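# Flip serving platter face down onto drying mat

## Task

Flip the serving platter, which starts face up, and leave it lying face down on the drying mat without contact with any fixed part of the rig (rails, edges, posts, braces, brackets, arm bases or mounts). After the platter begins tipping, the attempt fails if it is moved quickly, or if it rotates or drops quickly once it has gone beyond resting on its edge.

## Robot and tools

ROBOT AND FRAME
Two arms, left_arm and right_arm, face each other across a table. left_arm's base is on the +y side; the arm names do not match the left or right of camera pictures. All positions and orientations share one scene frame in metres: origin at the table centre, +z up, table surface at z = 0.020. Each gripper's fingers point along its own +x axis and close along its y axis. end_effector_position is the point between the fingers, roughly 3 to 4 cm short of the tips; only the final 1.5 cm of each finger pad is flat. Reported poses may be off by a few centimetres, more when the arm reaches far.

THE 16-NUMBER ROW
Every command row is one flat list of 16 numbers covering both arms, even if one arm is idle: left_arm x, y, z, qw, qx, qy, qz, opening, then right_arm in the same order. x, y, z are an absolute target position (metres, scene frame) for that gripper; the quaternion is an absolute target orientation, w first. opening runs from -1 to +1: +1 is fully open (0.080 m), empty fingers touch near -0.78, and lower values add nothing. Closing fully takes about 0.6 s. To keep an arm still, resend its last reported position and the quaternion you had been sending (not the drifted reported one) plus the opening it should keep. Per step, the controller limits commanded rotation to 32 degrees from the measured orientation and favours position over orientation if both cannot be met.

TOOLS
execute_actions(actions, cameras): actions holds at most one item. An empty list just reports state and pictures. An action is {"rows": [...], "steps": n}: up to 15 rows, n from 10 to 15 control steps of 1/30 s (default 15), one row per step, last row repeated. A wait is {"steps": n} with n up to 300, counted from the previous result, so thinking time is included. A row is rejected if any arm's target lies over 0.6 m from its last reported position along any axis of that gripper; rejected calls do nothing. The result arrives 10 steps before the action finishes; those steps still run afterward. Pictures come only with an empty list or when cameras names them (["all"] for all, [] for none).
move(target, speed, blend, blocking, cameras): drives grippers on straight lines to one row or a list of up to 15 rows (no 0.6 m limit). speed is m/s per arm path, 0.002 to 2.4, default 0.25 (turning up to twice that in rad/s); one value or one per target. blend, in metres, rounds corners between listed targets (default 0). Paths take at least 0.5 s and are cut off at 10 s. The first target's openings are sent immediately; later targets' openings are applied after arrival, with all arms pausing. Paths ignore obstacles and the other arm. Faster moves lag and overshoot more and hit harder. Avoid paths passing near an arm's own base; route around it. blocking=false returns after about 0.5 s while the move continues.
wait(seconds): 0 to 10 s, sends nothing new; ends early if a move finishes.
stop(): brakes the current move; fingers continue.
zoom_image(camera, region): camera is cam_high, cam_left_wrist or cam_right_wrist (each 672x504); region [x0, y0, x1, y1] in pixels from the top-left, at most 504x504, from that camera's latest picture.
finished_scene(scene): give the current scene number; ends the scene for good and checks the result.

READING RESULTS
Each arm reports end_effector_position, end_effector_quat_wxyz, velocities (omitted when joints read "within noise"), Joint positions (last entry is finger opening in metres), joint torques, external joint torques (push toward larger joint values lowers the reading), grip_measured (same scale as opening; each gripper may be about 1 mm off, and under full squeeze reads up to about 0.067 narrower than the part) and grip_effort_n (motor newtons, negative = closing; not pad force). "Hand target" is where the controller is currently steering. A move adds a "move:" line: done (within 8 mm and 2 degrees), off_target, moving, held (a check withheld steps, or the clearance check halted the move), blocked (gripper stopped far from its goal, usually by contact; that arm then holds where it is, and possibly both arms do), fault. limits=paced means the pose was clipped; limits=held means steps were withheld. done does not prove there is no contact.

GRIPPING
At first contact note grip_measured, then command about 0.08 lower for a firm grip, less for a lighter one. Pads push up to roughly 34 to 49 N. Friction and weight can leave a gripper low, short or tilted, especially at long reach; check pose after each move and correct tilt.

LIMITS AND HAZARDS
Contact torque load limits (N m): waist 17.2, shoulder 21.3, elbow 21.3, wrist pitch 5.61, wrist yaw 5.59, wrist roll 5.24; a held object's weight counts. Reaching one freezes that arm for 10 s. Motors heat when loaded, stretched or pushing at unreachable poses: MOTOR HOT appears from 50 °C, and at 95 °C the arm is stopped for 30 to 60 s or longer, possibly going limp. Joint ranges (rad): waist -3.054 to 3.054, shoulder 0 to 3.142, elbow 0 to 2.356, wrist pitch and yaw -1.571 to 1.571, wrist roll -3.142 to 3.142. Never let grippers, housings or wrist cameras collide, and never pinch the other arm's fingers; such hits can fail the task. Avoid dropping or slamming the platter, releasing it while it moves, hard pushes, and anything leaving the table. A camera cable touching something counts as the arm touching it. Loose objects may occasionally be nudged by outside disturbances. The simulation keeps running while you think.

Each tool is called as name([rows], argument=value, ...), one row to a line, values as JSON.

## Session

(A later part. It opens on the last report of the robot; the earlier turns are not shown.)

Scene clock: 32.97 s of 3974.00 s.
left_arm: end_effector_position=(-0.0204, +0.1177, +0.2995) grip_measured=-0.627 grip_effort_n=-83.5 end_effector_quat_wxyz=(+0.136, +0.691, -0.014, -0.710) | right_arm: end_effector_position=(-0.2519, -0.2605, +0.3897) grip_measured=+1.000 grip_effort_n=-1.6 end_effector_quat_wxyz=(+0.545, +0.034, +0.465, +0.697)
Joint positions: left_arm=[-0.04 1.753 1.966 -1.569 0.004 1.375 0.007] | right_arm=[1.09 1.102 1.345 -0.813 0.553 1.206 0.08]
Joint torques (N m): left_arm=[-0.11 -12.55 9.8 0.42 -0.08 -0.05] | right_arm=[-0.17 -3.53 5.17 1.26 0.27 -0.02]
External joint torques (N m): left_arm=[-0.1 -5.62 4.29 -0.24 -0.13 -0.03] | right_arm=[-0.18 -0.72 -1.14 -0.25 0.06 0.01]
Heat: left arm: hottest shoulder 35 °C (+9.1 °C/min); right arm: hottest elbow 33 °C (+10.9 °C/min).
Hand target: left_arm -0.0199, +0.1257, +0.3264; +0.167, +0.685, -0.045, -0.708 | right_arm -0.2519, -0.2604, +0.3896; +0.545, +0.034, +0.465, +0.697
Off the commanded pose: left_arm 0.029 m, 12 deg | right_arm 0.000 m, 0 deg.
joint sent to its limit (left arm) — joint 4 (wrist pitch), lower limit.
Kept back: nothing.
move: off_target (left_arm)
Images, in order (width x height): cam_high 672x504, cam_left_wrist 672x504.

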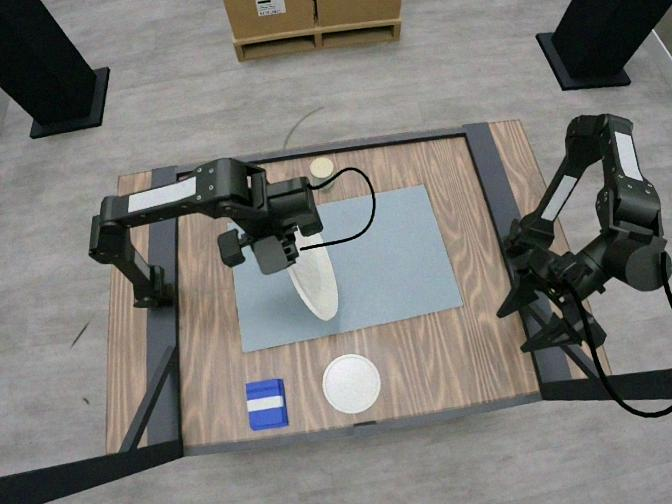

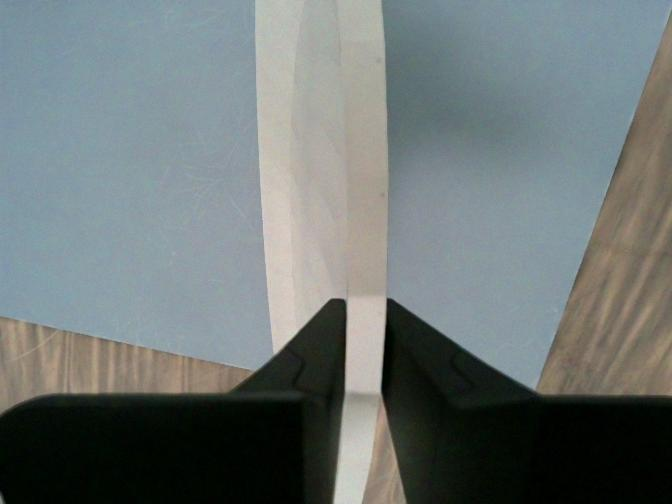

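move([
  [-0.02,0.11,0.33,-0.3265,-0.6272,-0.2127,0.6744,-0.8,-0.2519,-0.2605,0.3897,0.545,0.034,0.465,0.697,1],
  [-0.02,0.11,0.33,-0.5417,-0.4545,-0.4545,0.5417,-0.8,-0.2519,-0.2605,0.3897,0.545,0.034,0.465,0.697,1],
], speed=0.15, cameras=["cam_left_wrist","cam_high"])

move([
  [-0.02,0.11,0.33,-0.6744,-0.2127,-0.6272,0.3265,-0.8,-0.2519,-0.2605,0.3897,0.545,0.034,0.465,0.697,1],
  [-0.02,0.11,0.33,-0.7044,0.0616,-0.7044,0.0616,-0.8,-0.2519,-0.2605,0.3897,0.545,0.034,0.465,0.697,1],
], speed=0.15, cameras=["cam_left_wrist","cam_high"])

Scene clock: 38.93 s of 3974.00 s.
left_arm: end_effector_position=(-0.0214, +0.1114, +0.3078) grip_measured=-0.627 grip_effort_n=-83.5 end_effector_quat_wxyz=(+0.555, +0.433, +0.436, -0.561) | right_arm: end_effector_position=(-0.2519, -0.2605, +0.3897) grip_measured=+1.000 grip_effort_n=-1.6 end_effector_quat_wxyz=(+0.545, +0.034, +0.465, +0.697)
Joint positions: left_arm=[-0.043 1.765 2.01 -1.569 0.003 -0.022 0.007] | right_arm=[1.09 1.102 1.345 -0.813 0.553 1.206 0.08]
Joint torques (N m): left_arm=[0.05 -8.7 12.41 0.52 -0.26 0.01] | right_arm=[0.14 -3.29 5.22 1.23 0.31 0]
External joint torques (N m): left_arm=[0.07 -1.64 6.87 -0.24 -0.26 0.01] | right_arm=[0.13 -0.5 -1.11 -0.28 0.1 0.04]
Heat: left arm: hottest shoulder 37 °C (+10.8 °C/min); right arm: hottest elbow 33 °C (+9.2 °C/min).
Hand target: left_arm -0.0200, +0.1110, +0.3292; +0.572, +0.413, +0.415, -0.574 | right_arm -0.2519, -0.2604, +0.3896; +0.545, +0.034, +0.465, +0.697
Off the commanded pose: left_arm 0.022 m, 4 deg | right_arm 0.000 m, 0 deg.
joint sent to its limit (left arm) — joint 4 (wrist pitch), lower limit.
Kept back: nothing.
move: off_target (left_arm)
Images, in order (width x height): cam_high 672x504, cam_left_wrist 672x504.

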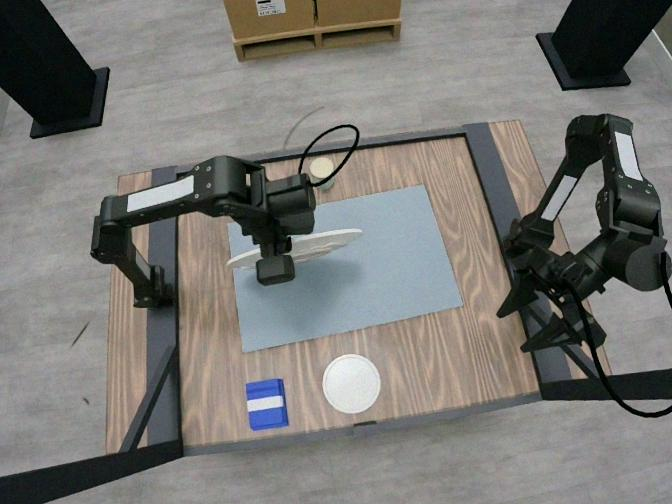

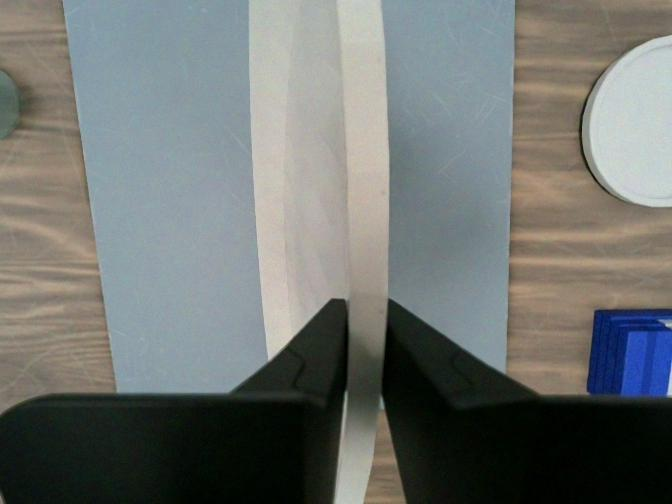

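Scene clock: 44.60 s of 3974.00 s.
left_arm: end_effector_position=(-0.0205, +0.1112, +0.3083) grip_measured=-0.627 grip_effort_n=-83.5 end_effector_quat_wxyz=(+0.702, -0.085, +0.701, -0.090) | right_arm: end_effector_position=(-0.2519, -0.2605, +0.3897) grip_measured=+1.000 grip_effort_n=-1.6 end_effector_quat_wxyz=(+0.545, +0.034, +0.465, +0.697)
Joint positions: left_arm=[-0.044 1.765 2.012 -1.569 -0.006 -1.588 0.007] | right_arm=[1.09 1.102 1.345 -0.813 0.553 1.206 0.08]
Joint torques (N m): left_arm=[0.13 -8.61 12.25 0.46 0 -0.13] | right_arm=[0.09 -3.32 5.32 1.27 0.25 -0.01]
External joint torques (N m): left_arm=[0.13 -1.72 6.81 -0.25 0.06 -0.14] | right_arm=[0.09 -0.51 -0.98 -0.24 0.04 0.03]
Motor temperatures (°C): left_arm=[29 38 39 29 25 30] | right_arm=[27 31 34 33 30 26]
Heat: left arm: hottest elbow 39 °C (+16.1 °C/min); right arm: hottest elbow 34 °C (+9.4 °C/min).
Hand target: left_arm -0.0200, +0.1110, +0.3292; +0.697, -0.112, +0.699, -0.113 | right_arm -0.2519, -0.2604, +0.3896; +0.545, +0.034, +0.465, +0.697
Off the commanded pose: left_arm 0.022 m, 4 deg | right_arm 0.000 m, 0 deg.
joint sent to its limit (left arm) — joint 4 (wrist pitch), lower limit.
Kept back: nothing.
move: off_target (left_arm)
Images, in order (width x height): cam_high 672x504, cam_left_wrist 672x504.

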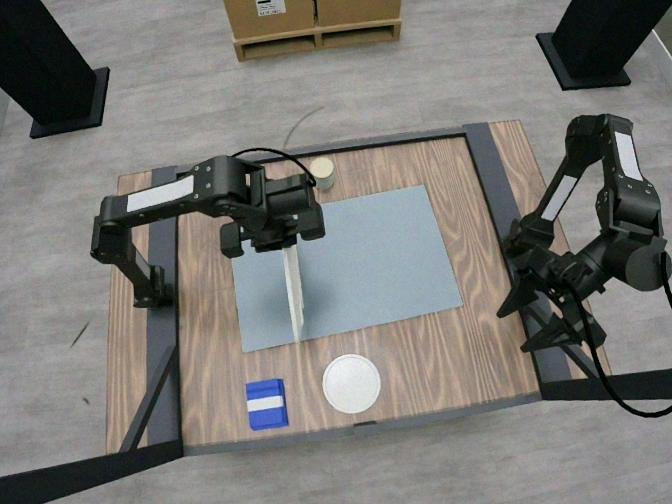

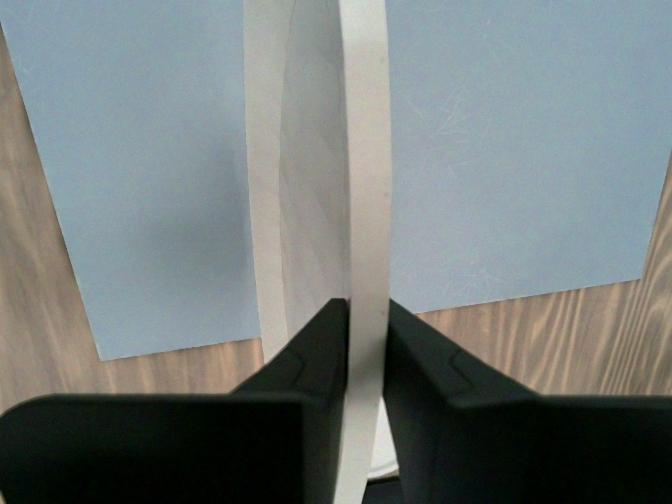

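move(target=[-0.025,0.015,0.325,-0.7011,0.0923,-0.7011,0.0923,-0.8,-0.2519,-0.2605,0.3897,0.545,0.034,0.465,0.697,1], speed=0.06, cameras=["cam_left_wrist","cam_high"])

move([
  [-0.025,0.005,0.29,-0.7011,0.0923,-0.7011,0.0923,-0.8,-0.2519,-0.2605,0.3897,0.545,0.034,0.465,0.697,1],
  [-0.025,0.005,0.272,-0.7011,0.0923,-0.7011,0.0923,-0.8,-0.2519,-0.2605,0.3897,0.545,0.034,0.465,0.697,1],
], speed=0.035, cameras=["cam_left_wrist","cam_high"])

Scene clock: 47.43 s of 3974.00 s.
left_arm: end_effector_position=(-0.0237, +0.0200, +0.2948) grip_measured=-0.627 grip_effort_n=-83.5 end_effector_quat_wxyz=(+0.695, -0.127, +0.696, -0.129) | right_arm: end_effector_position=(-0.2519, -0.2605, +0.3897) grip_measured=+1.000 grip_effort_n=-1.6 end_effector_quat_wxyz=(+0.545, +0.034, +0.465, +0.697)
Joint positions: left_arm=[-0.047 2.042 2.302 -1.467 -0.009 -1.594 0.007] | right_arm=[1.09 1.102 1.345 -0.813 0.553 1.206 0.08]
Joint torques (N m): left_arm=[-0.29 -11.16 12.87 1.93 -0.06 -0.12] | right_arm=[-0.02 -3.31 5.3 1.22 0.29 0]
External joint torques (N m): left_arm=[-0.23 -2 7.24 1.05 -0.01 -0.14] | right_arm=[-0.01 -0.56 -0.99 -0.29 0.08 0.03]
Heat: left arm: hottest elbow 40 °C (+16.4 °C/min); right arm: hottest elbow 34 °C (+8.9 °C/min).
Hand target: left_arm -0.0250, +0.0174, +0.3242; +0.686, -0.162, +0.690, -0.162 | right_arm -0.2519, -0.2604, +0.3896; +0.545, +0.034, +0.465, +0.697
Off the commanded pose: left_arm 0.031 m, 6 deg | right_arm 0.000 m, 0 deg.
joint sent to its limit (left arm) — joint 3 (elbow), upper limit, where the elbow is as straight as it goes.
Kept back: nothing.
move: off_target (left_arm)
Images, in order (width x height): cam_high 672x504, cam_left_wrist 672x504.

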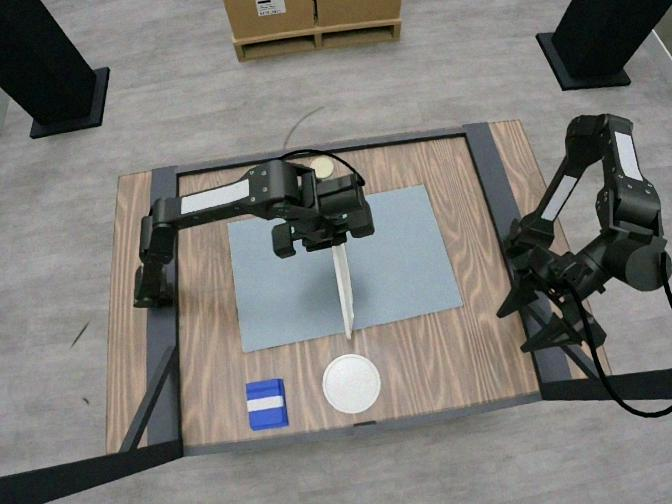

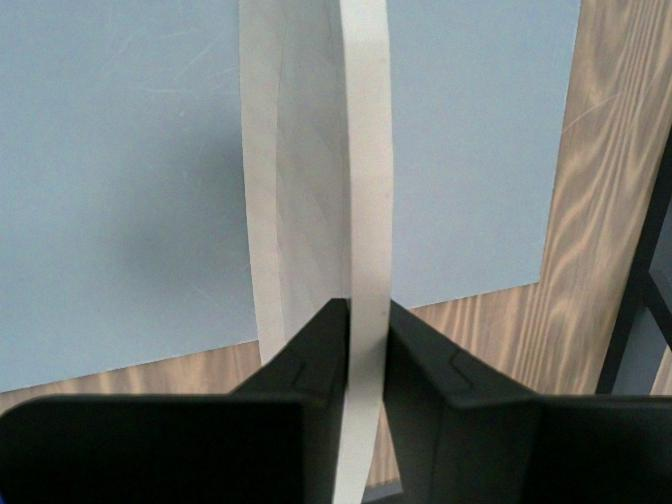

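Scene clock: 51.07 s of 3974.00 s.
left_arm: end_effector_position=(-0.0217, +0.0114, +0.2827) grip_measured=-0.627 grip_effort_n=-83.5 end_effector_quat_wxyz=(+0.698, -0.117, +0.697, -0.116) | right_arm: end_effector_position=(-0.2519, -0.2605, +0.3897) grip_measured=+1.000 grip_effort_n=-1.6 end_effector_quat_wxyz=(+0.545, +0.034, +0.465, +0.697)
Joint positions: left_arm=[-0.042 2.102 2.353 -1.49 -0.01 -1.595 0.007] | right_arm=[1.09 1.102 1.345 -0.813 0.553 1.206 0.08]
Joint torques (N m): left_arm=[-0.55 -5.55 6.86 1.22 -0.01 -0.13] | right_arm=[0.16 -3.38 5.23 1.26 0.22 -0.02]
External joint torques (N m): left_arm=[-0.54 4 1.26 0.39 0.05 -0.14] | right_arm=[0.17 -0.66 -1.01 -0.23 0.01 0.01]
Heat: left arm: hottest elbow 40 °C (+15.3 °C/min); right arm: hottest elbow 34 °C (+8.2 °C/min).
Hand target: left_arm -0.0250, +0.0059, +0.2715; +0.698, -0.110, +0.699, -0.110 | right_arm -0.2519, -0.2604, +0.3896; +0.545, +0.034, +0.465, +0.697
Off the commanded pose: left_arm 0.013 m, 4 deg | right_arm 0.000 m, 0 deg.
joint sent to its limit (left arm) — joint 3 (elbow), upper limit, where the elbow is as straight as it goes.
Kept back: nothing.
move: off_target (left_arm)
Images, in order (width x height): cam_high 672x504, cam_left_wrist 672x504.

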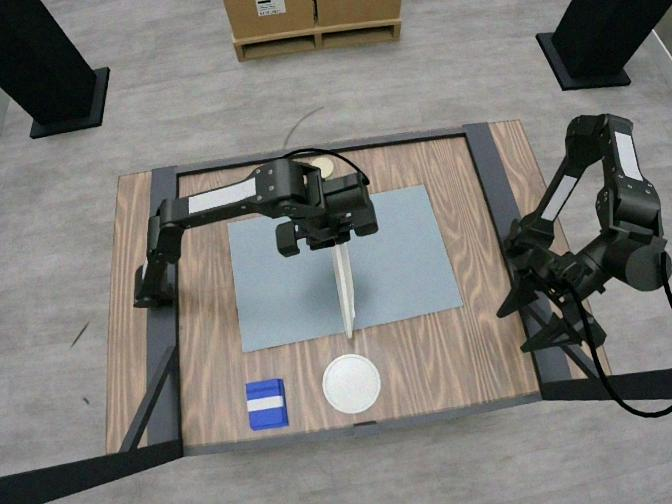

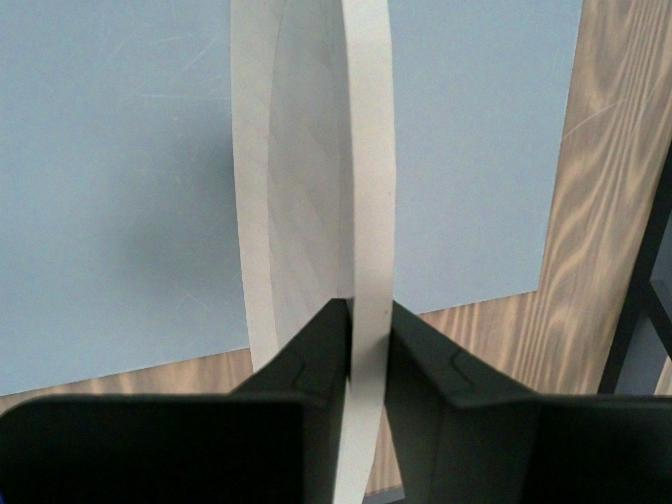

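move([
  [-0.015,0.008,0.32,-0.7011,0.0923,-0.7011,0.0923,-0.8,-0.2519,-0.2605,0.3897,0.545,0.034,0.465,0.697,1],
  [0.0,0.01,0.32,-0.7011,0.0923,-0.7011,0.0923,-0.8,-0.2519,-0.2605,0.3897,0.545,0.034,0.465,0.697,1],
  [0.0,0.01,0.274,-0.7011,0.0923,-0.7011,0.0923,-0.8,-0.2519,-0.2605,0.3897,0.545,0.034,0.465,0.697,1],
], speed=0.035, cameras=["cam_left_wrist","cam_high"])

Scene clock: 55.00 s of 3974.00 s.
left_arm: end_effector_position=(-0.0034, +0.0130, +0.2813) grip_measured=-0.627 grip_effort_n=-83.5 end_effector_quat_wxyz=(+0.694, -0.113, +0.702, -0.114) | right_arm: end_effector_position=(-0.2519, -0.2605, +0.3897) grip_measured=+1.000 grip_effort_n=-1.6 end_effector_quat_wxyz=(+0.545, +0.034, +0.465, +0.697)
Joint positions: left_arm=[0.009 2.103 2.35 -1.497 0.021 -1.545 0.007] | right_arm=[1.09 1.102 1.345 -0.813 0.553 1.206 0.08]
Joint torques (N m): left_arm=[0.22 -6.36 7.13 0.45 -0.54 0.13] | right_arm=[0.1 -3.44 5.39 1.24 0.27 -0.01]
External joint torques (N m): left_arm=[0.23 3.14 1.57 -0.35 -0.5 0.12] | right_arm=[0.1 -0.65 -0.91 -0.27 0.06 0.03]
Heat: left arm: hottest shoulder 40 °C (+10.9 °C/min); right arm: hottest elbow 34 °C (+7.6 °C/min).
Hand target: left_arm +0.0000, +0.0106, +0.2736; +0.699, -0.107, +0.699, -0.106 | right_arm -0.2519, -0.2604, +0.3896; +0.545, +0.034, +0.465, +0.697
Off the commanded pose: left_arm 0.009 m, 4 deg | right_arm 0.000 m, 0 deg.
joint sent to its limit (left arm) — joint 3 (elbow), upper limit, where the elbow is as straight as it goes.
Kept back: nothing.
move: off_target (left_arm)
Images, in order (width x height): cam_high 672x504, cam_left_wrist 672x504.

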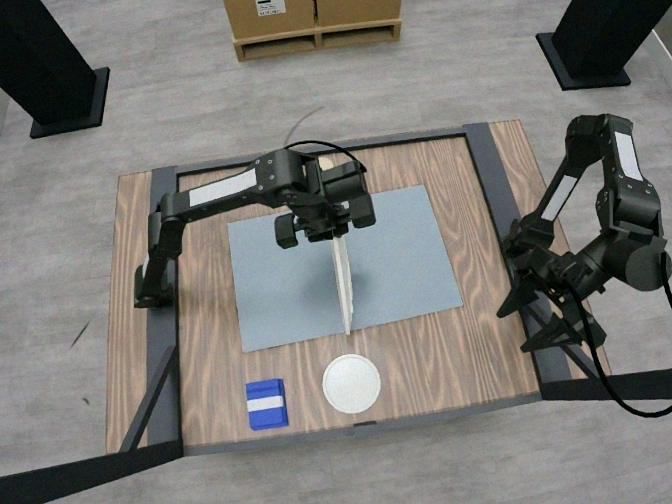

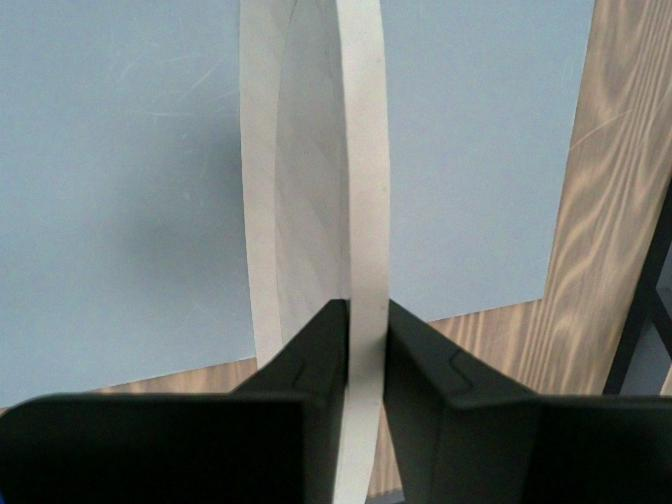

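move([
  [0.0,0.04,0.278,-0.696,0.1225,-0.696,0.1225,-0.8,-0.2519,-0.2605,0.3897,0.545,0.034,0.465,0.697,1],
  [0.0,0.073,0.269,-0.696,0.1225,-0.696,0.1225,-0.8,-0.2519,-0.2605,0.3897,0.545,0.034,0.465,0.697,1],
  [0.0,0.1,0.258,-0.6903,0.153,-0.6903,0.153,-0.8,-0.2519,-0.2605,0.3897,0.545,0.034,0.465,0.697,1],
  [0.0,0.125,0.243,-0.6828,0.1839,-0.6828,0.1839,-0.8,-0.2519,-0.2605,0.3897,0.545,0.034,0.465,0.697,1],
], speed=0.03, cameras=["cam_left_wrist","cam_high"])

move([
  [0.0,0.152,0.224,-0.6743,0.213,-0.6743,0.213,-0.72,-0.2519,-0.2605,0.3897,0.545,0.034,0.465,0.697,1],
  [0.0,0.174,0.204,-0.6645,0.2419,-0.6645,0.2419,-0.72,-0.2519,-0.2605,0.3897,0.545,0.034,0.465,0.697,1],
], speed=0.03, cameras=["cam_left_wrist","cam_high"])

Scene clock: 61.43 s of 3974.00 s.
left_arm: end_effector_position=(-0.0001, +0.1155, +0.2525) grip_measured=-0.590 grip_effort_n=-83.5 end_effector_quat_wxyz=(+0.678, -0.200, +0.679, -0.196) | right_arm: end_effector_position=(-0.2519, -0.2605, +0.3897) grip_measured=+1.000 grip_effort_n=-1.6 end_effector_quat_wxyz=(+0.545, +0.034, +0.465, +0.697)
Joint positions: left_arm=[0.029 1.403 1.296 -0.895 0.025 -1.537 0.008] | right_arm=[1.09 1.102 1.345 -0.813 0.553 1.206 0.08]
Joint torques (N m): left_arm=[0.07 -5.52 4.98 -0.84 -0.04 0.26] | right_arm=[0.14 -3.44 5.41 1.25 0.24 0.02]
External joint torques (N m): left_arm=[0.1 -0.23 -1.61 -2.04 -0.01 0.23] | right_arm=[0.14 -0.67 -0.88 -0.26 0.04 0.05]
Heat: left arm: hottest shoulder 40 °C (+9.1 °C/min); right arm: hottest elbow 34 °C (+6.1 °C/min).
Hand target: left_arm -0.0001, +0.1248, +0.2432; +0.683, -0.184, +0.683, -0.184 | right_arm -0.2519, -0.2604, +0.3896; +0.545, +0.034, +0.465, +0.697
Off the commanded pose: left_arm 0.013 m, 2 deg | right_arm 0.000 m, 0 deg.
Kept back: nothing.
move: off_target (left_arm)
Images, in order (width x height): cam_high 672x504, cam_left_wrist 672x504.

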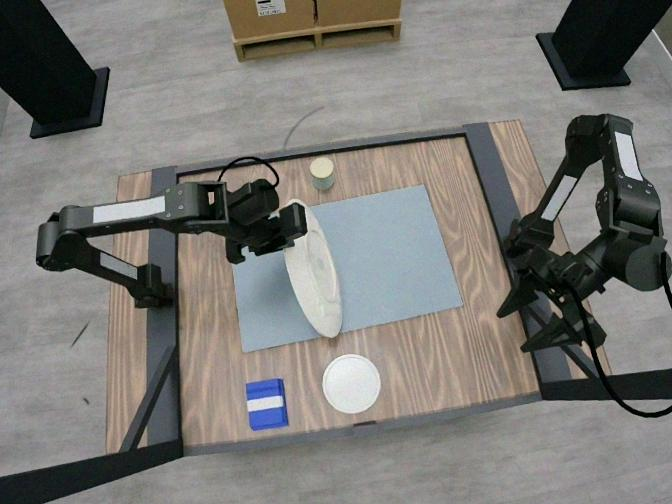

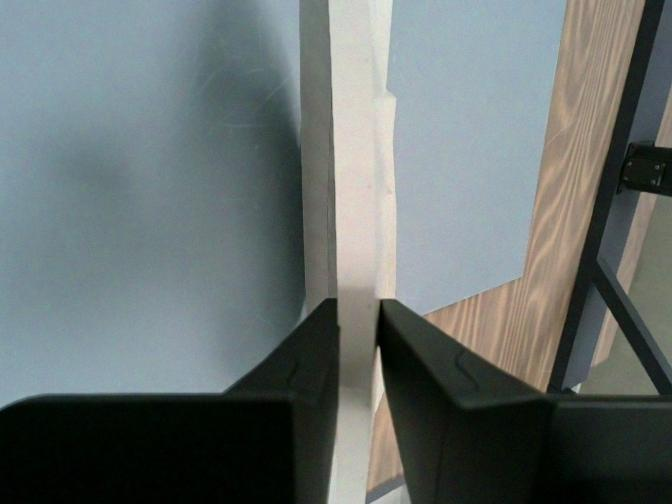

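Scene clock: 64.57 s of 3974.00 s.
left_arm: end_effector_position=(+0.0005, +0.1665, +0.2186) grip_measured=-0.559 grip_effort_n=-83.5 end_effector_quat_wxyz=(+0.659, -0.261, +0.658, -0.257) | right_arm: end_effector_position=(-0.2519, -0.2605, +0.3897) grip_measured=+1.000 grip_effort_n=-1.6 end_effector_quat_wxyz=(+0.545, +0.034, +0.465, +0.697)
Joint positions: left_arm=[0.048 1.063 0.844 -0.603 0.042 -1.527 0.01] | right_arm=[1.09 1.102 1.345 -0.813 0.553 1.206 0.08]
Joint torques (N m): left_arm=[0.05 -2.55 5.08 -0.29 0.04 0.26] | right_arm=[0 -3.27 5.35 1.16 0.21 -0.05]
External joint torques (N m): left_arm=[0.04 0.48 -1.69 -1.66 0.06 0.22] | right_arm=[0 -0.55 -0.9 -0.33 0 -0.01]
Heat: left arm: hottest shoulder 39 °C (+8.1 °C/min); right arm: hottest elbow 34 °C (+5.0 °C/min).
Hand target: left_arm +0.0000, +0.1740, +0.2043; +0.664, -0.242, +0.664, -0.242 | right_arm -0.2519, -0.2604, +0.3896; +0.545, +0.034, +0.465, +0.697
Off the commanded pose: left_arm 0.016 m, 3 deg | right_arm 0.000 m, 0 deg.
Kept back: nothing.
move: off_target (left_arm)
Images, in order (width x height): cam_high 672x504, cam_left_wrist 672x504.

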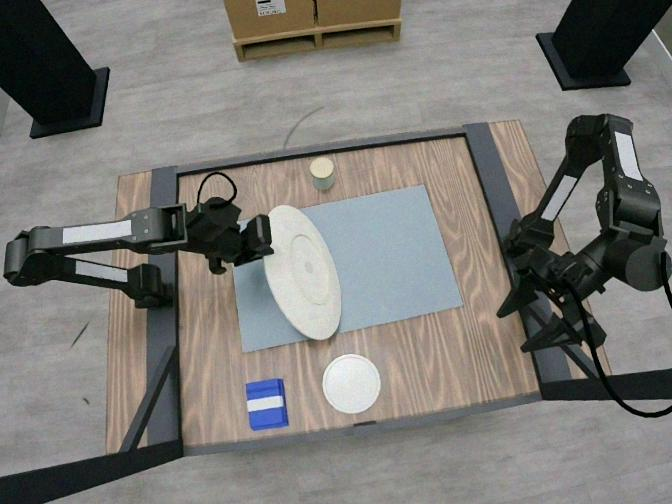

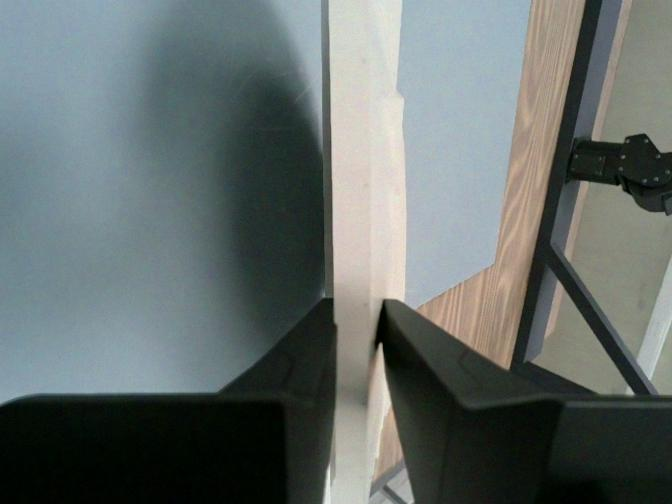

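move([
  [0.0,0.196,0.178,-0.6645,0.2419,-0.6645,0.2419,-0.6,-0.2519,-0.2605,0.3897,0.545,0.034,0.465,0.697,1],
  [0.0,0.211,0.153,-0.6645,0.2419,-0.6645,0.2419,-0.6,-0.2519,-0.2605,0.3897,0.545,0.034,0.465,0.697,1],
], speed=0.03, cameras=["cam_left_wrist","cam_high"])

Scene clock: 67.53 s of 3974.00 s.
left_arm: end_effector_position=(+0.0029, +0.2040, +0.1767) grip_measured=-0.466 grip_effort_n=-83.5 end_effector_quat_wxyz=(+0.659, -0.269, +0.651, -0.263) | right_arm: end_effector_position=(-0.2519, -0.2605, +0.3897) grip_measured=+1.000 grip_effort_n=-1.6 end_effector_quat_wxyz=(+0.545, +0.034, +0.465, +0.697)
Joint positions: left_arm=[0.07 0.876 0.587 -0.51 0.047 -1.511 0.014] | right_arm=[1.09 1.102 1.345 -0.813 0.553 1.206 0.08]
Joint torques (N m): left_arm=[-0.44 0.72 3.6 0.56 0.25 0.17] | right_arm=[-0.1 -3.46 5.33 1.28 0.28 -0.03]
External joint torques (N m): left_arm=[-0.45 2.62 -3.24 -0.85 0.27 0.13] | right_arm=[-0.09 -0.69 -0.96 -0.23 0.08 0]
Heat: left arm: hottest shoulder 38 °C (+7.1 °C/min); right arm: hottest elbow 35 °C (+6.0 °C/min).
Hand target: left_arm +0.0001, +0.2120, +0.1540; +0.664, -0.242, +0.664, -0.242 | right_arm -0.2519, -0.2604, +0.3896; +0.545, +0.034, +0.465, +0.697
Off the commanded pose: left_arm 0.025 m, 4 deg | right_arm 0.000 m, 0 deg.
Kept back: nothing.
move: off_target (left_arm)
Images, in order (width x height): cam_high 672x504, cam_left_wrist 672x504.

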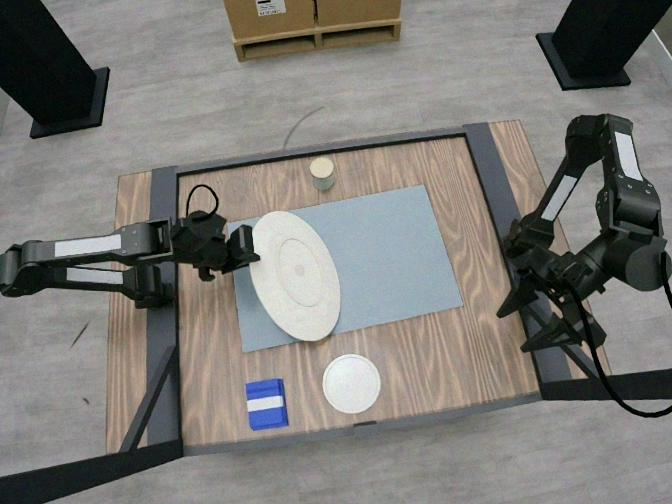

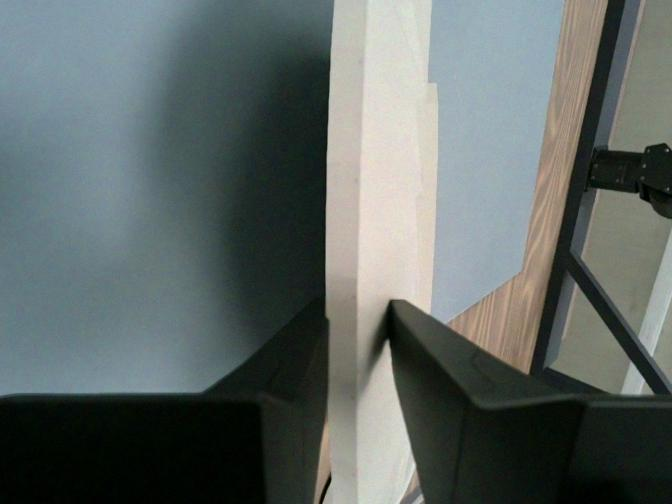

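move([
  [0.0,0.204,0.172,-0.6645,0.2419,-0.6645,0.2419,-0.45,-0.2519,-0.2605,0.3897,0.545,0.034,0.465,0.697,1],
  [0.0,0.21,0.152,-0.6645,0.2419,-0.6645,0.2419,-0.38,-0.2519,-0.2605,0.3897,0.545,0.034,0.465,0.697,1],
], speed=0.025, cameras=["cam_left_wrist","cam_high"])

Scene clock: 70.57 s of 3974.00 s.
left_arm: end_effector_position=(+0.0044, +0.2107, +0.1648) grip_measured=-0.372 grip_effort_n=-41.2 end_effector_quat_wxyz=(+0.667, -0.258, +0.654, -0.248) | right_arm: end_effector_position=(-0.2519, -0.2605, +0.3897) grip_measured=+1.000 grip_effort_n=-1.6 end_effector_quat_wxyz=(+0.545, +0.034, +0.465, +0.697)
Joint positions: left_arm=[0.074 0.877 0.564 -0.527 0.04 -1.507 0.018] | right_arm=[1.09 1.102 1.345 -0.813 0.553 1.206 0.08]
Joint torques (N m): left_arm=[-0.81 1.39 5.71 2.42 0.51 0.04] | right_arm=[-0.13 -3.39 5.37 1.27 0.25 -0.08]
External joint torques (N m): left_arm=[-0.81 3.22 -1.04 1.06 0.54 0.01] | right_arm=[-0.13 -0.55 -0.96 -0.24 0.04 -0.04]
Heat: left arm: hottest shoulder 38 °C (+7.1 °C/min); right arm: hottest elbow 35 °C (+5.0 °C/min).
Hand target: left_arm +0.0000, +0.2109, +0.1523; +0.664, -0.242, +0.665, -0.242 | right_arm -0.2519, -0.2604, +0.3896; +0.545, +0.034, +0.465, +0.697
Off the commanded pose: left_arm 0.014 m, 2 deg | right_arm 0.000 m, 0 deg.
Kept back: nothing.
move: off_target (left_arm); target 2's new opening was sent with left_arm's hand 0.021 m and 3 deg from that target
Images, in order (width x height): cam_high 672x504, cam_left_wrist 672x504.

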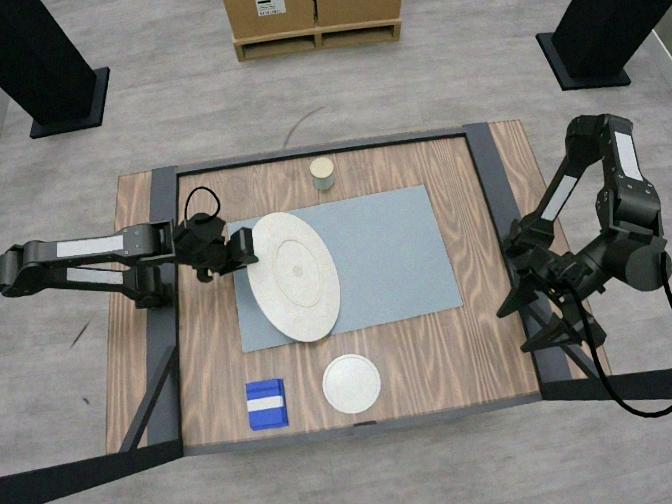

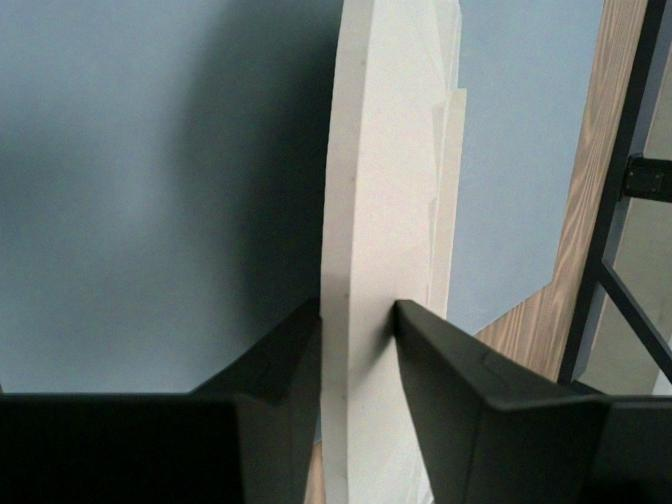

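move([
  [0.0,0.212,0.15,-0.6645,0.2419,-0.6645,0.2419,-0.28,-0.2519,-0.2605,0.3897,0.545,0.034,0.465,0.697,1],
  [0.0,0.218,0.13,-0.6645,0.2419,-0.6645,0.2419,-0.28,-0.2519,-0.2605,0.3897,0.545,0.034,0.465,0.697,1],
], speed=0.025, cameras=["cam_left_wrist","cam_high"])

Scene clock: 72.93 s of 3974.00 s.
left_arm: end_effector_position=(+0.0030, +0.2209, +0.1293) grip_measured=-0.267 grip_effort_n=-63.0 end_effector_quat_wxyz=(+0.670, -0.243, +0.661, -0.236) | right_arm: end_effector_position=(-0.2519, -0.2605, +0.3897) grip_measured=+1.000 grip_effort_n=-1.6 end_effector_quat_wxyz=(+0.545, +0.034, +0.465, +0.697)
Joint positions: left_arm=[0.075 0.881 0.447 -0.448 0.044 -1.504 0.023] | right_arm=[1.09 1.102 1.345 -0.813 0.553 1.206 0.08]
Joint torques (N m): left_arm=[-0.5 -0.92 7.89 2.23 0.45 0.04] | right_arm=[-0.07 -3.34 5.27 1.23 0.27 -0.01]
External joint torques (N m): left_arm=[-0.5 0.81 1.26 0.92 0.47 0.01] | right_arm=[-0.08 -0.5 -1.06 -0.28 0.07 0.02]
Heat: left arm: hottest shoulder 37 °C (+6.0 °C/min); right arm: hottest elbow 35 °C (+5.0 °C/min).
Hand target: left_arm +0.0000, +0.2181, +0.1300; +0.665, -0.242, +0.664, -0.242 | right_arm -0.2519, -0.2604, +0.3896; +0.545, +0.034, +0.465, +0.697
Off the commanded pose: left_arm 0.004 m, 1 deg | right_arm 0.000 m, 0 deg.
Kept back: nothing.
move: done
Images, in order (width x height): cam_high 672x504, cam_left_wrist 672x504.

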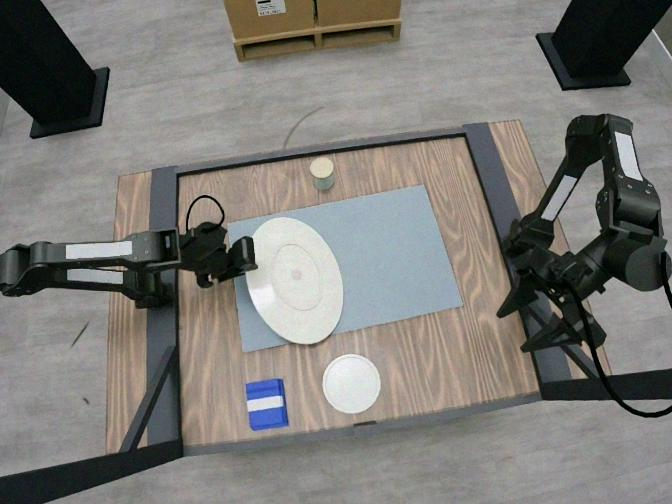

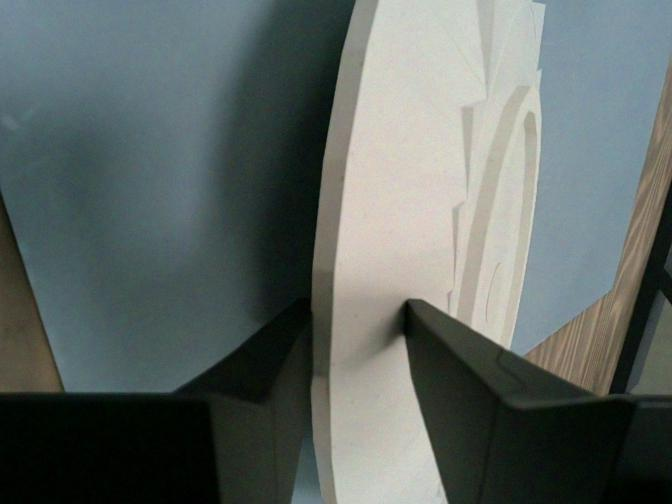

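move([
  [0.0,0.218,0.11,-0.6645,0.2419,-0.6645,0.2419,-0.2,-0.2519,-0.2605,0.3897,0.545,0.034,0.465,0.697,1],
  [0.0,0.219,0.088,-0.6645,0.2419,-0.6645,0.2419,-0.15,-0.2519,-0.2605,0.3897,0.545,0.034,0.465,0.697,1],
], speed=0.025, cameras=["cam_left_wrist","cam_high"])

Scene clock: 76.03 s of 3974.00 s.
left_arm: end_effector_position=(+0.0008, +0.2206, +0.0863) grip_measured=-0.154 grip_effort_n=19.3 end_effector_quat_wxyz=(+0.666, -0.241, +0.664, -0.239) | right_arm: end_effector_position=(-0.2519, -0.2605, +0.3897) grip_measured=+1.000 grip_effort_n=-1.6 end_effector_quat_wxyz=(+0.545, +0.034, +0.465, +0.697)
Joint positions: left_arm=[0.072 0.968 0.295 -0.207 0.054 -1.503 0.028] | right_arm=[1.09 1.102 1.345 -0.813 0.553 1.206 0.08]
Joint torques (N m): left_arm=[-0.25 -1.78 7.81 1.34 0.07 0.02] | right_arm=[0 -3.47 5.27 1.28 0.25 0.01]
External joint torques (N m): left_arm=[-0.25 0.11 1.53 0.02 0.09 -0.01] | right_arm=[0.01 -0.73 -1 -0.22 0.05 0.05]
Heat: left arm: hottest shoulder 37 °C (+6.1 °C/min); right arm: hottest elbow 35 °C (+4.1 °C/min).
Hand target: left_arm +0.0000, +0.2191, +0.0879; +0.664, -0.242, +0.665, -0.242 | right_arm -0.2519, -0.2604, +0.3896; +0.545, +0.034, +0.465, +0.697
Off the commanded pose: left_arm 0.002 m, 0 deg | right_arm 0.000 m, 0 deg.
Kept back: nothing.
move: done
Images, in order (width x height): cam_high 672x504, cam_left_wrist 672x504.

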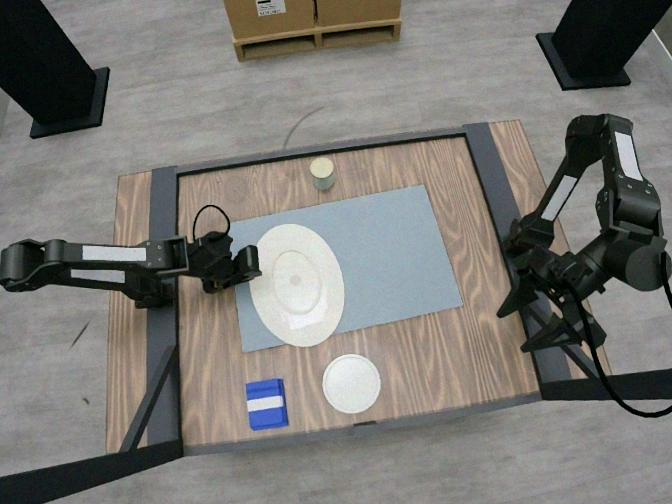

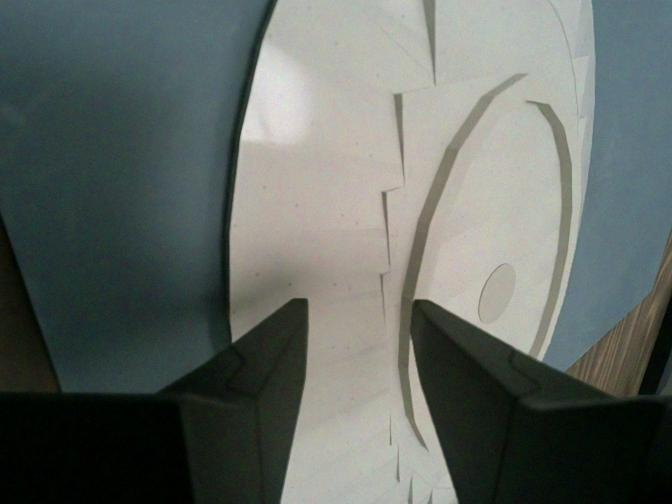

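move([
  [0.0,0.235,0.16,-0.6645,0.2419,-0.6645,0.2419,-0.15,-0.2519,-0.2605,0.3897,0.545,0.034,0.465,0.697,1],
  [0.0,0.25,0.22,-0.6645,0.2419,-0.6645,0.2419,-0.15,-0.2519,-0.2605,0.3897,0.545,0.034,0.465,0.697,1],
], speed=0.1, cameras=["cam_left_wrist","cam_high"])

zoom_image(camera="cam_high", region=[220, 180, 480, 400])

Scene clock: 78.23 s of 3974.00 s.
left_arm: end_effector_position=(-0.0001, +0.2504, +0.2155) grip_measured=-0.154 grip_effort_n=19.3 end_effector_quat_wxyz=(+0.666, -0.238, +0.666, -0.237) | right_arm: end_effector_position=(-0.2519, -0.2605, +0.3897) grip_measured=+1.000 grip_effort_n=-1.6 end_effector_quat_wxyz=(+0.545, +0.034, +0.465, +0.697)
Joint positions: left_arm=[0.091 0.748 0.758 -0.898 0.068 -1.487 0.028] | right_arm=[1.09 1.102 1.345 -0.813 0.553 1.206 0.08]
Joint torques (N m): left_arm=[0.18 -1.52 8.79 1.11 0.13 0.09] | right_arm=[-0.06 -3.39 5.15 1.25 0.29 -0.05]
External joint torques (N m): left_arm=[0.2 -0.65 2.2 -0.22 0.13 0.05] | right_arm=[-0.04 -0.51 -1.21 -0.27 0.07 -0.01]
Heat: left arm: hottest elbow 37 °C (+7.1 °C/min); right arm: hottest elbow 35 °C (+4.1 °C/min).
Hand target: left_arm +0.0000, +0.2500, +0.2199; +0.665, -0.242, +0.664, -0.242 | right_arm -0.2519, -0.2604, +0.3896; +0.545, +0.034, +0.465, +0.697
Off the commanded pose: left_arm 0.004 m, 1 deg | right_arm 0.000 m, 0 deg.
Kept back: nothing.
move: done
Images, in order (width x height): cam_high 672x504, cam_left_wrist 672x504.

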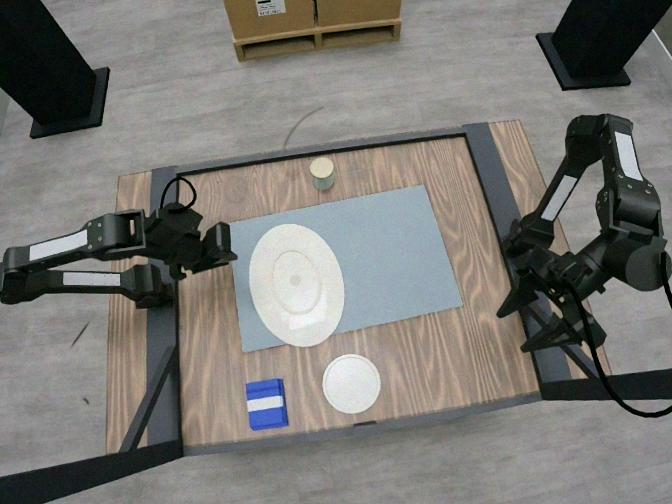

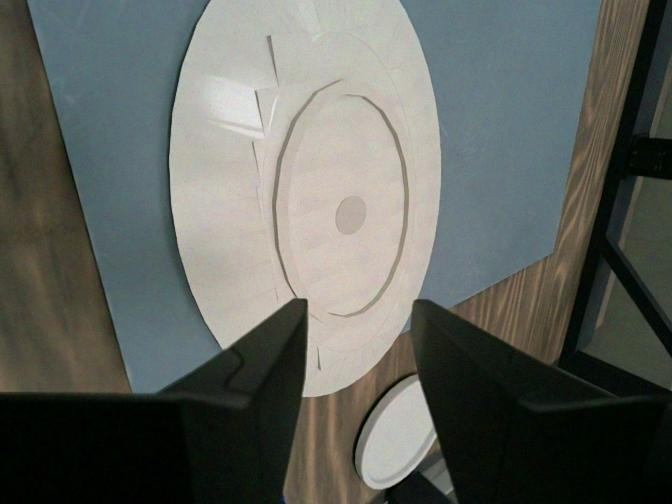

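Scaled by 1.938 from the camera's 672x504 image, which has a finer 960x720 frame.

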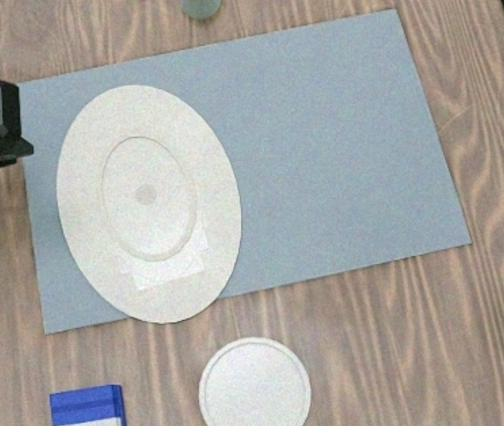

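move([
  [-0.15,0.2,0.23,-0.7011,0.0923,-0.7011,0.0923,-0.9,-0.2519,-0.2605,0.3897,0.545,0.034,0.465,0.697,1],
  [-0.23,0.09,0.18,-0.7011,0.0923,-0.7011,0.0923,-0.9,-0.2519,-0.2605,0.3897,0.545,0.034,0.465,0.697,1],
  [-0.23,0.09,0.1,-0.7011,0.0923,-0.7011,0.0923,-0.9,-0.2519,-0.2605,0.3897,0.545,0.034,0.465,0.697,1],
], speed=0.15, cameras=["cam_left_wrist","cam_high"])

zoom_image(camera="cam_high", region=[220, 250, 400, 430])

Scene clock: 83.03 s of 3974.00 s.
left_arm: end_effector_position=(-0.2304, +0.0880, +0.1071) grip_measured=-0.768 grip_effort_n=-83.5 end_effector_quat_wxyz=(+0.697, -0.098, +0.704, -0.097) | right_arm: end_effector_position=(-0.2519, -0.2605, +0.3897) grip_measured=+1.000 grip_effort_n=-1.6 end_effector_quat_wxyz=(+0.545, +0.034, +0.465, +0.697)
Joint positions: left_arm=[-0.6 2.017 1.525 -0.84 -0.143 -2.135 0] | right_arm=[1.09 1.102 1.345 -0.813 0.553 1.206 0.08]
Joint torques (N m): left_arm=[-0.19 -6.92 6.13 0.58 -0.17 -0.08] | right_arm=[-0.02 -3.29 5.44 1.24 0.28 -0.01]
External joint torques (N m): left_arm=[-0.13 2.43 0.09 -0.13 -0.05 -0.09] | right_arm=[-0.04 -0.54 -0.8 -0.25 0.08 0.03]
Heat: left arm: hottest elbow 37 °C (+5.1 °C/min); right arm: hottest elbow 35 °C (+3.0 °C/min).
Hand target: left_arm -0.2300, +0.0901, +0.1001; +0.701, -0.092, +0.701, -0.092 | right_arm -0.2519, -0.2604, +0.3896; +0.545, +0.034, +0.465, +0.697
Off the commanded pose: left_arm 0.007 m, 1 deg | right_arm 0.000 m, 0 deg.
Kept back: nothing.
move: done
Images, in order (width x height): cam_high 672x504, cam_left_wrist 672x504.

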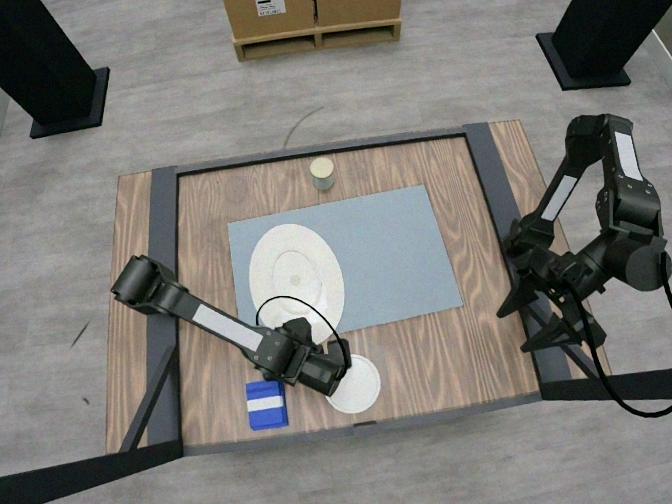

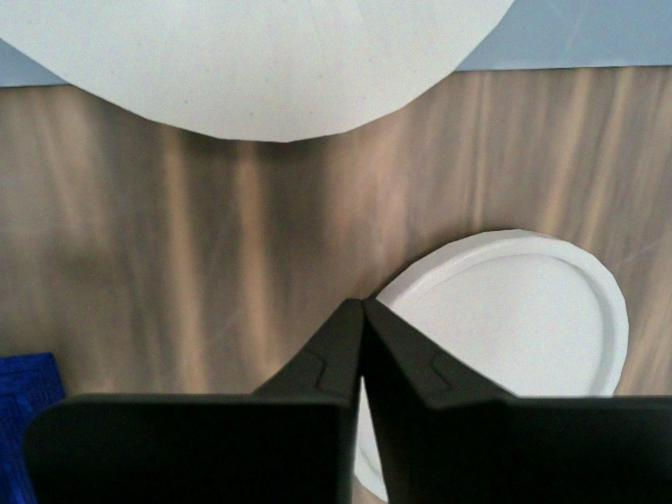

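Scaled by 2.800 from the camera's 672x504 image, which has a finer 960x720 frame.

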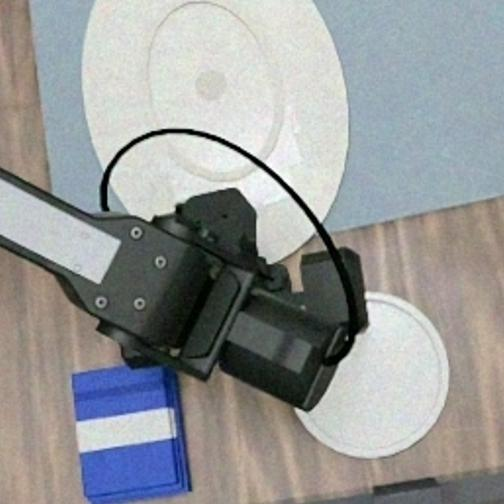

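move([
  [-0.22,0.12,0.1,-0.7011,0.0923,-0.7011,0.0923,-0.9,-0.2519,-0.2605,0.3897,0.545,0.034,0.465,0.697,1],
  [-0.22,0.12,0.068,-0.7011,0.0923,-0.7011,0.0923,-0.9,-0.2519,-0.2605,0.3897,0.545,0.034,0.465,0.697,1],
], speed=0.08, cameras=["cam_left_wrist","cam_high"])

Scene clock: 84.67 s of 3974.00 s.
left_arm: end_effector_position=(-0.2216, +0.1176, +0.0752) grip_measured=-0.768 grip_effort_n=-83.5 end_effector_quat_wxyz=(+0.695, -0.097, +0.706, -0.097) | right_arm: end_effector_position=(-0.2519, -0.2605, +0.3897) grip_measured=+1.000 grip_effort_n=-1.6 end_effector_quat_wxyz=(+0.545, +0.034, +0.465, +0.697)
Joint positions: left_arm=[-0.622 1.951 1.294 -0.678 -0.143 -2.157 0] | right_arm=[1.09 1.102 1.345 -0.813 0.553 1.206 0.08]
Joint torques (N m): left_arm=[-0.2 -6.06 5.67 0.58 -0.34 -0.08] | right_arm=[-0.11 -3.48 5.28 1.23 0.25 -0.04]
External joint torques (N m): left_arm=[-0.25 2.48 -0.02 -0.09 -0.2 -0.1] | right_arm=[-0.11 -0.68 -1.03 -0.27 0.04 -0.01]
Heat: left arm: hottest elbow 37 °C (+4.0 °C/min); right arm: hottest elbow 35 °C (+3.0 °C/min).
Hand target: left_arm -0.2200, +0.1201, +0.0681; +0.701, -0.092, +0.701, -0.092 | right_arm -0.2519, -0.2604, +0.3896; +0.545, +0.034, +0.465, +0.697
Off the commanded pose: left_arm 0.008 m, 1 deg | right_arm 0.000 m, 0 deg.
Kept back: nothing.
move: done
Images, in order (width x height): cam_high 672x504, cam_left_wrist 672x504.

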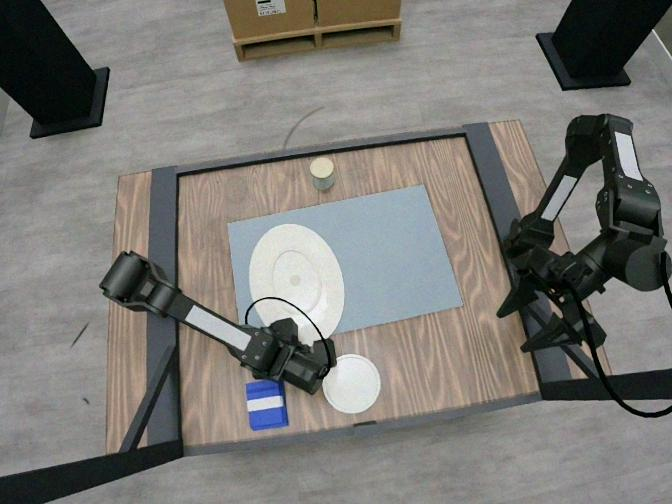

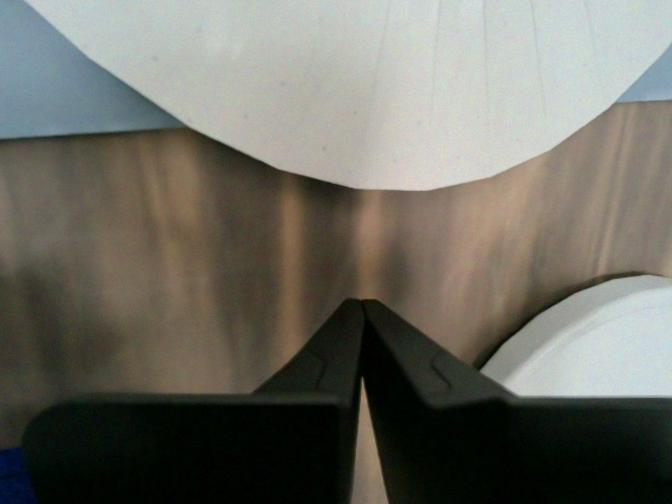

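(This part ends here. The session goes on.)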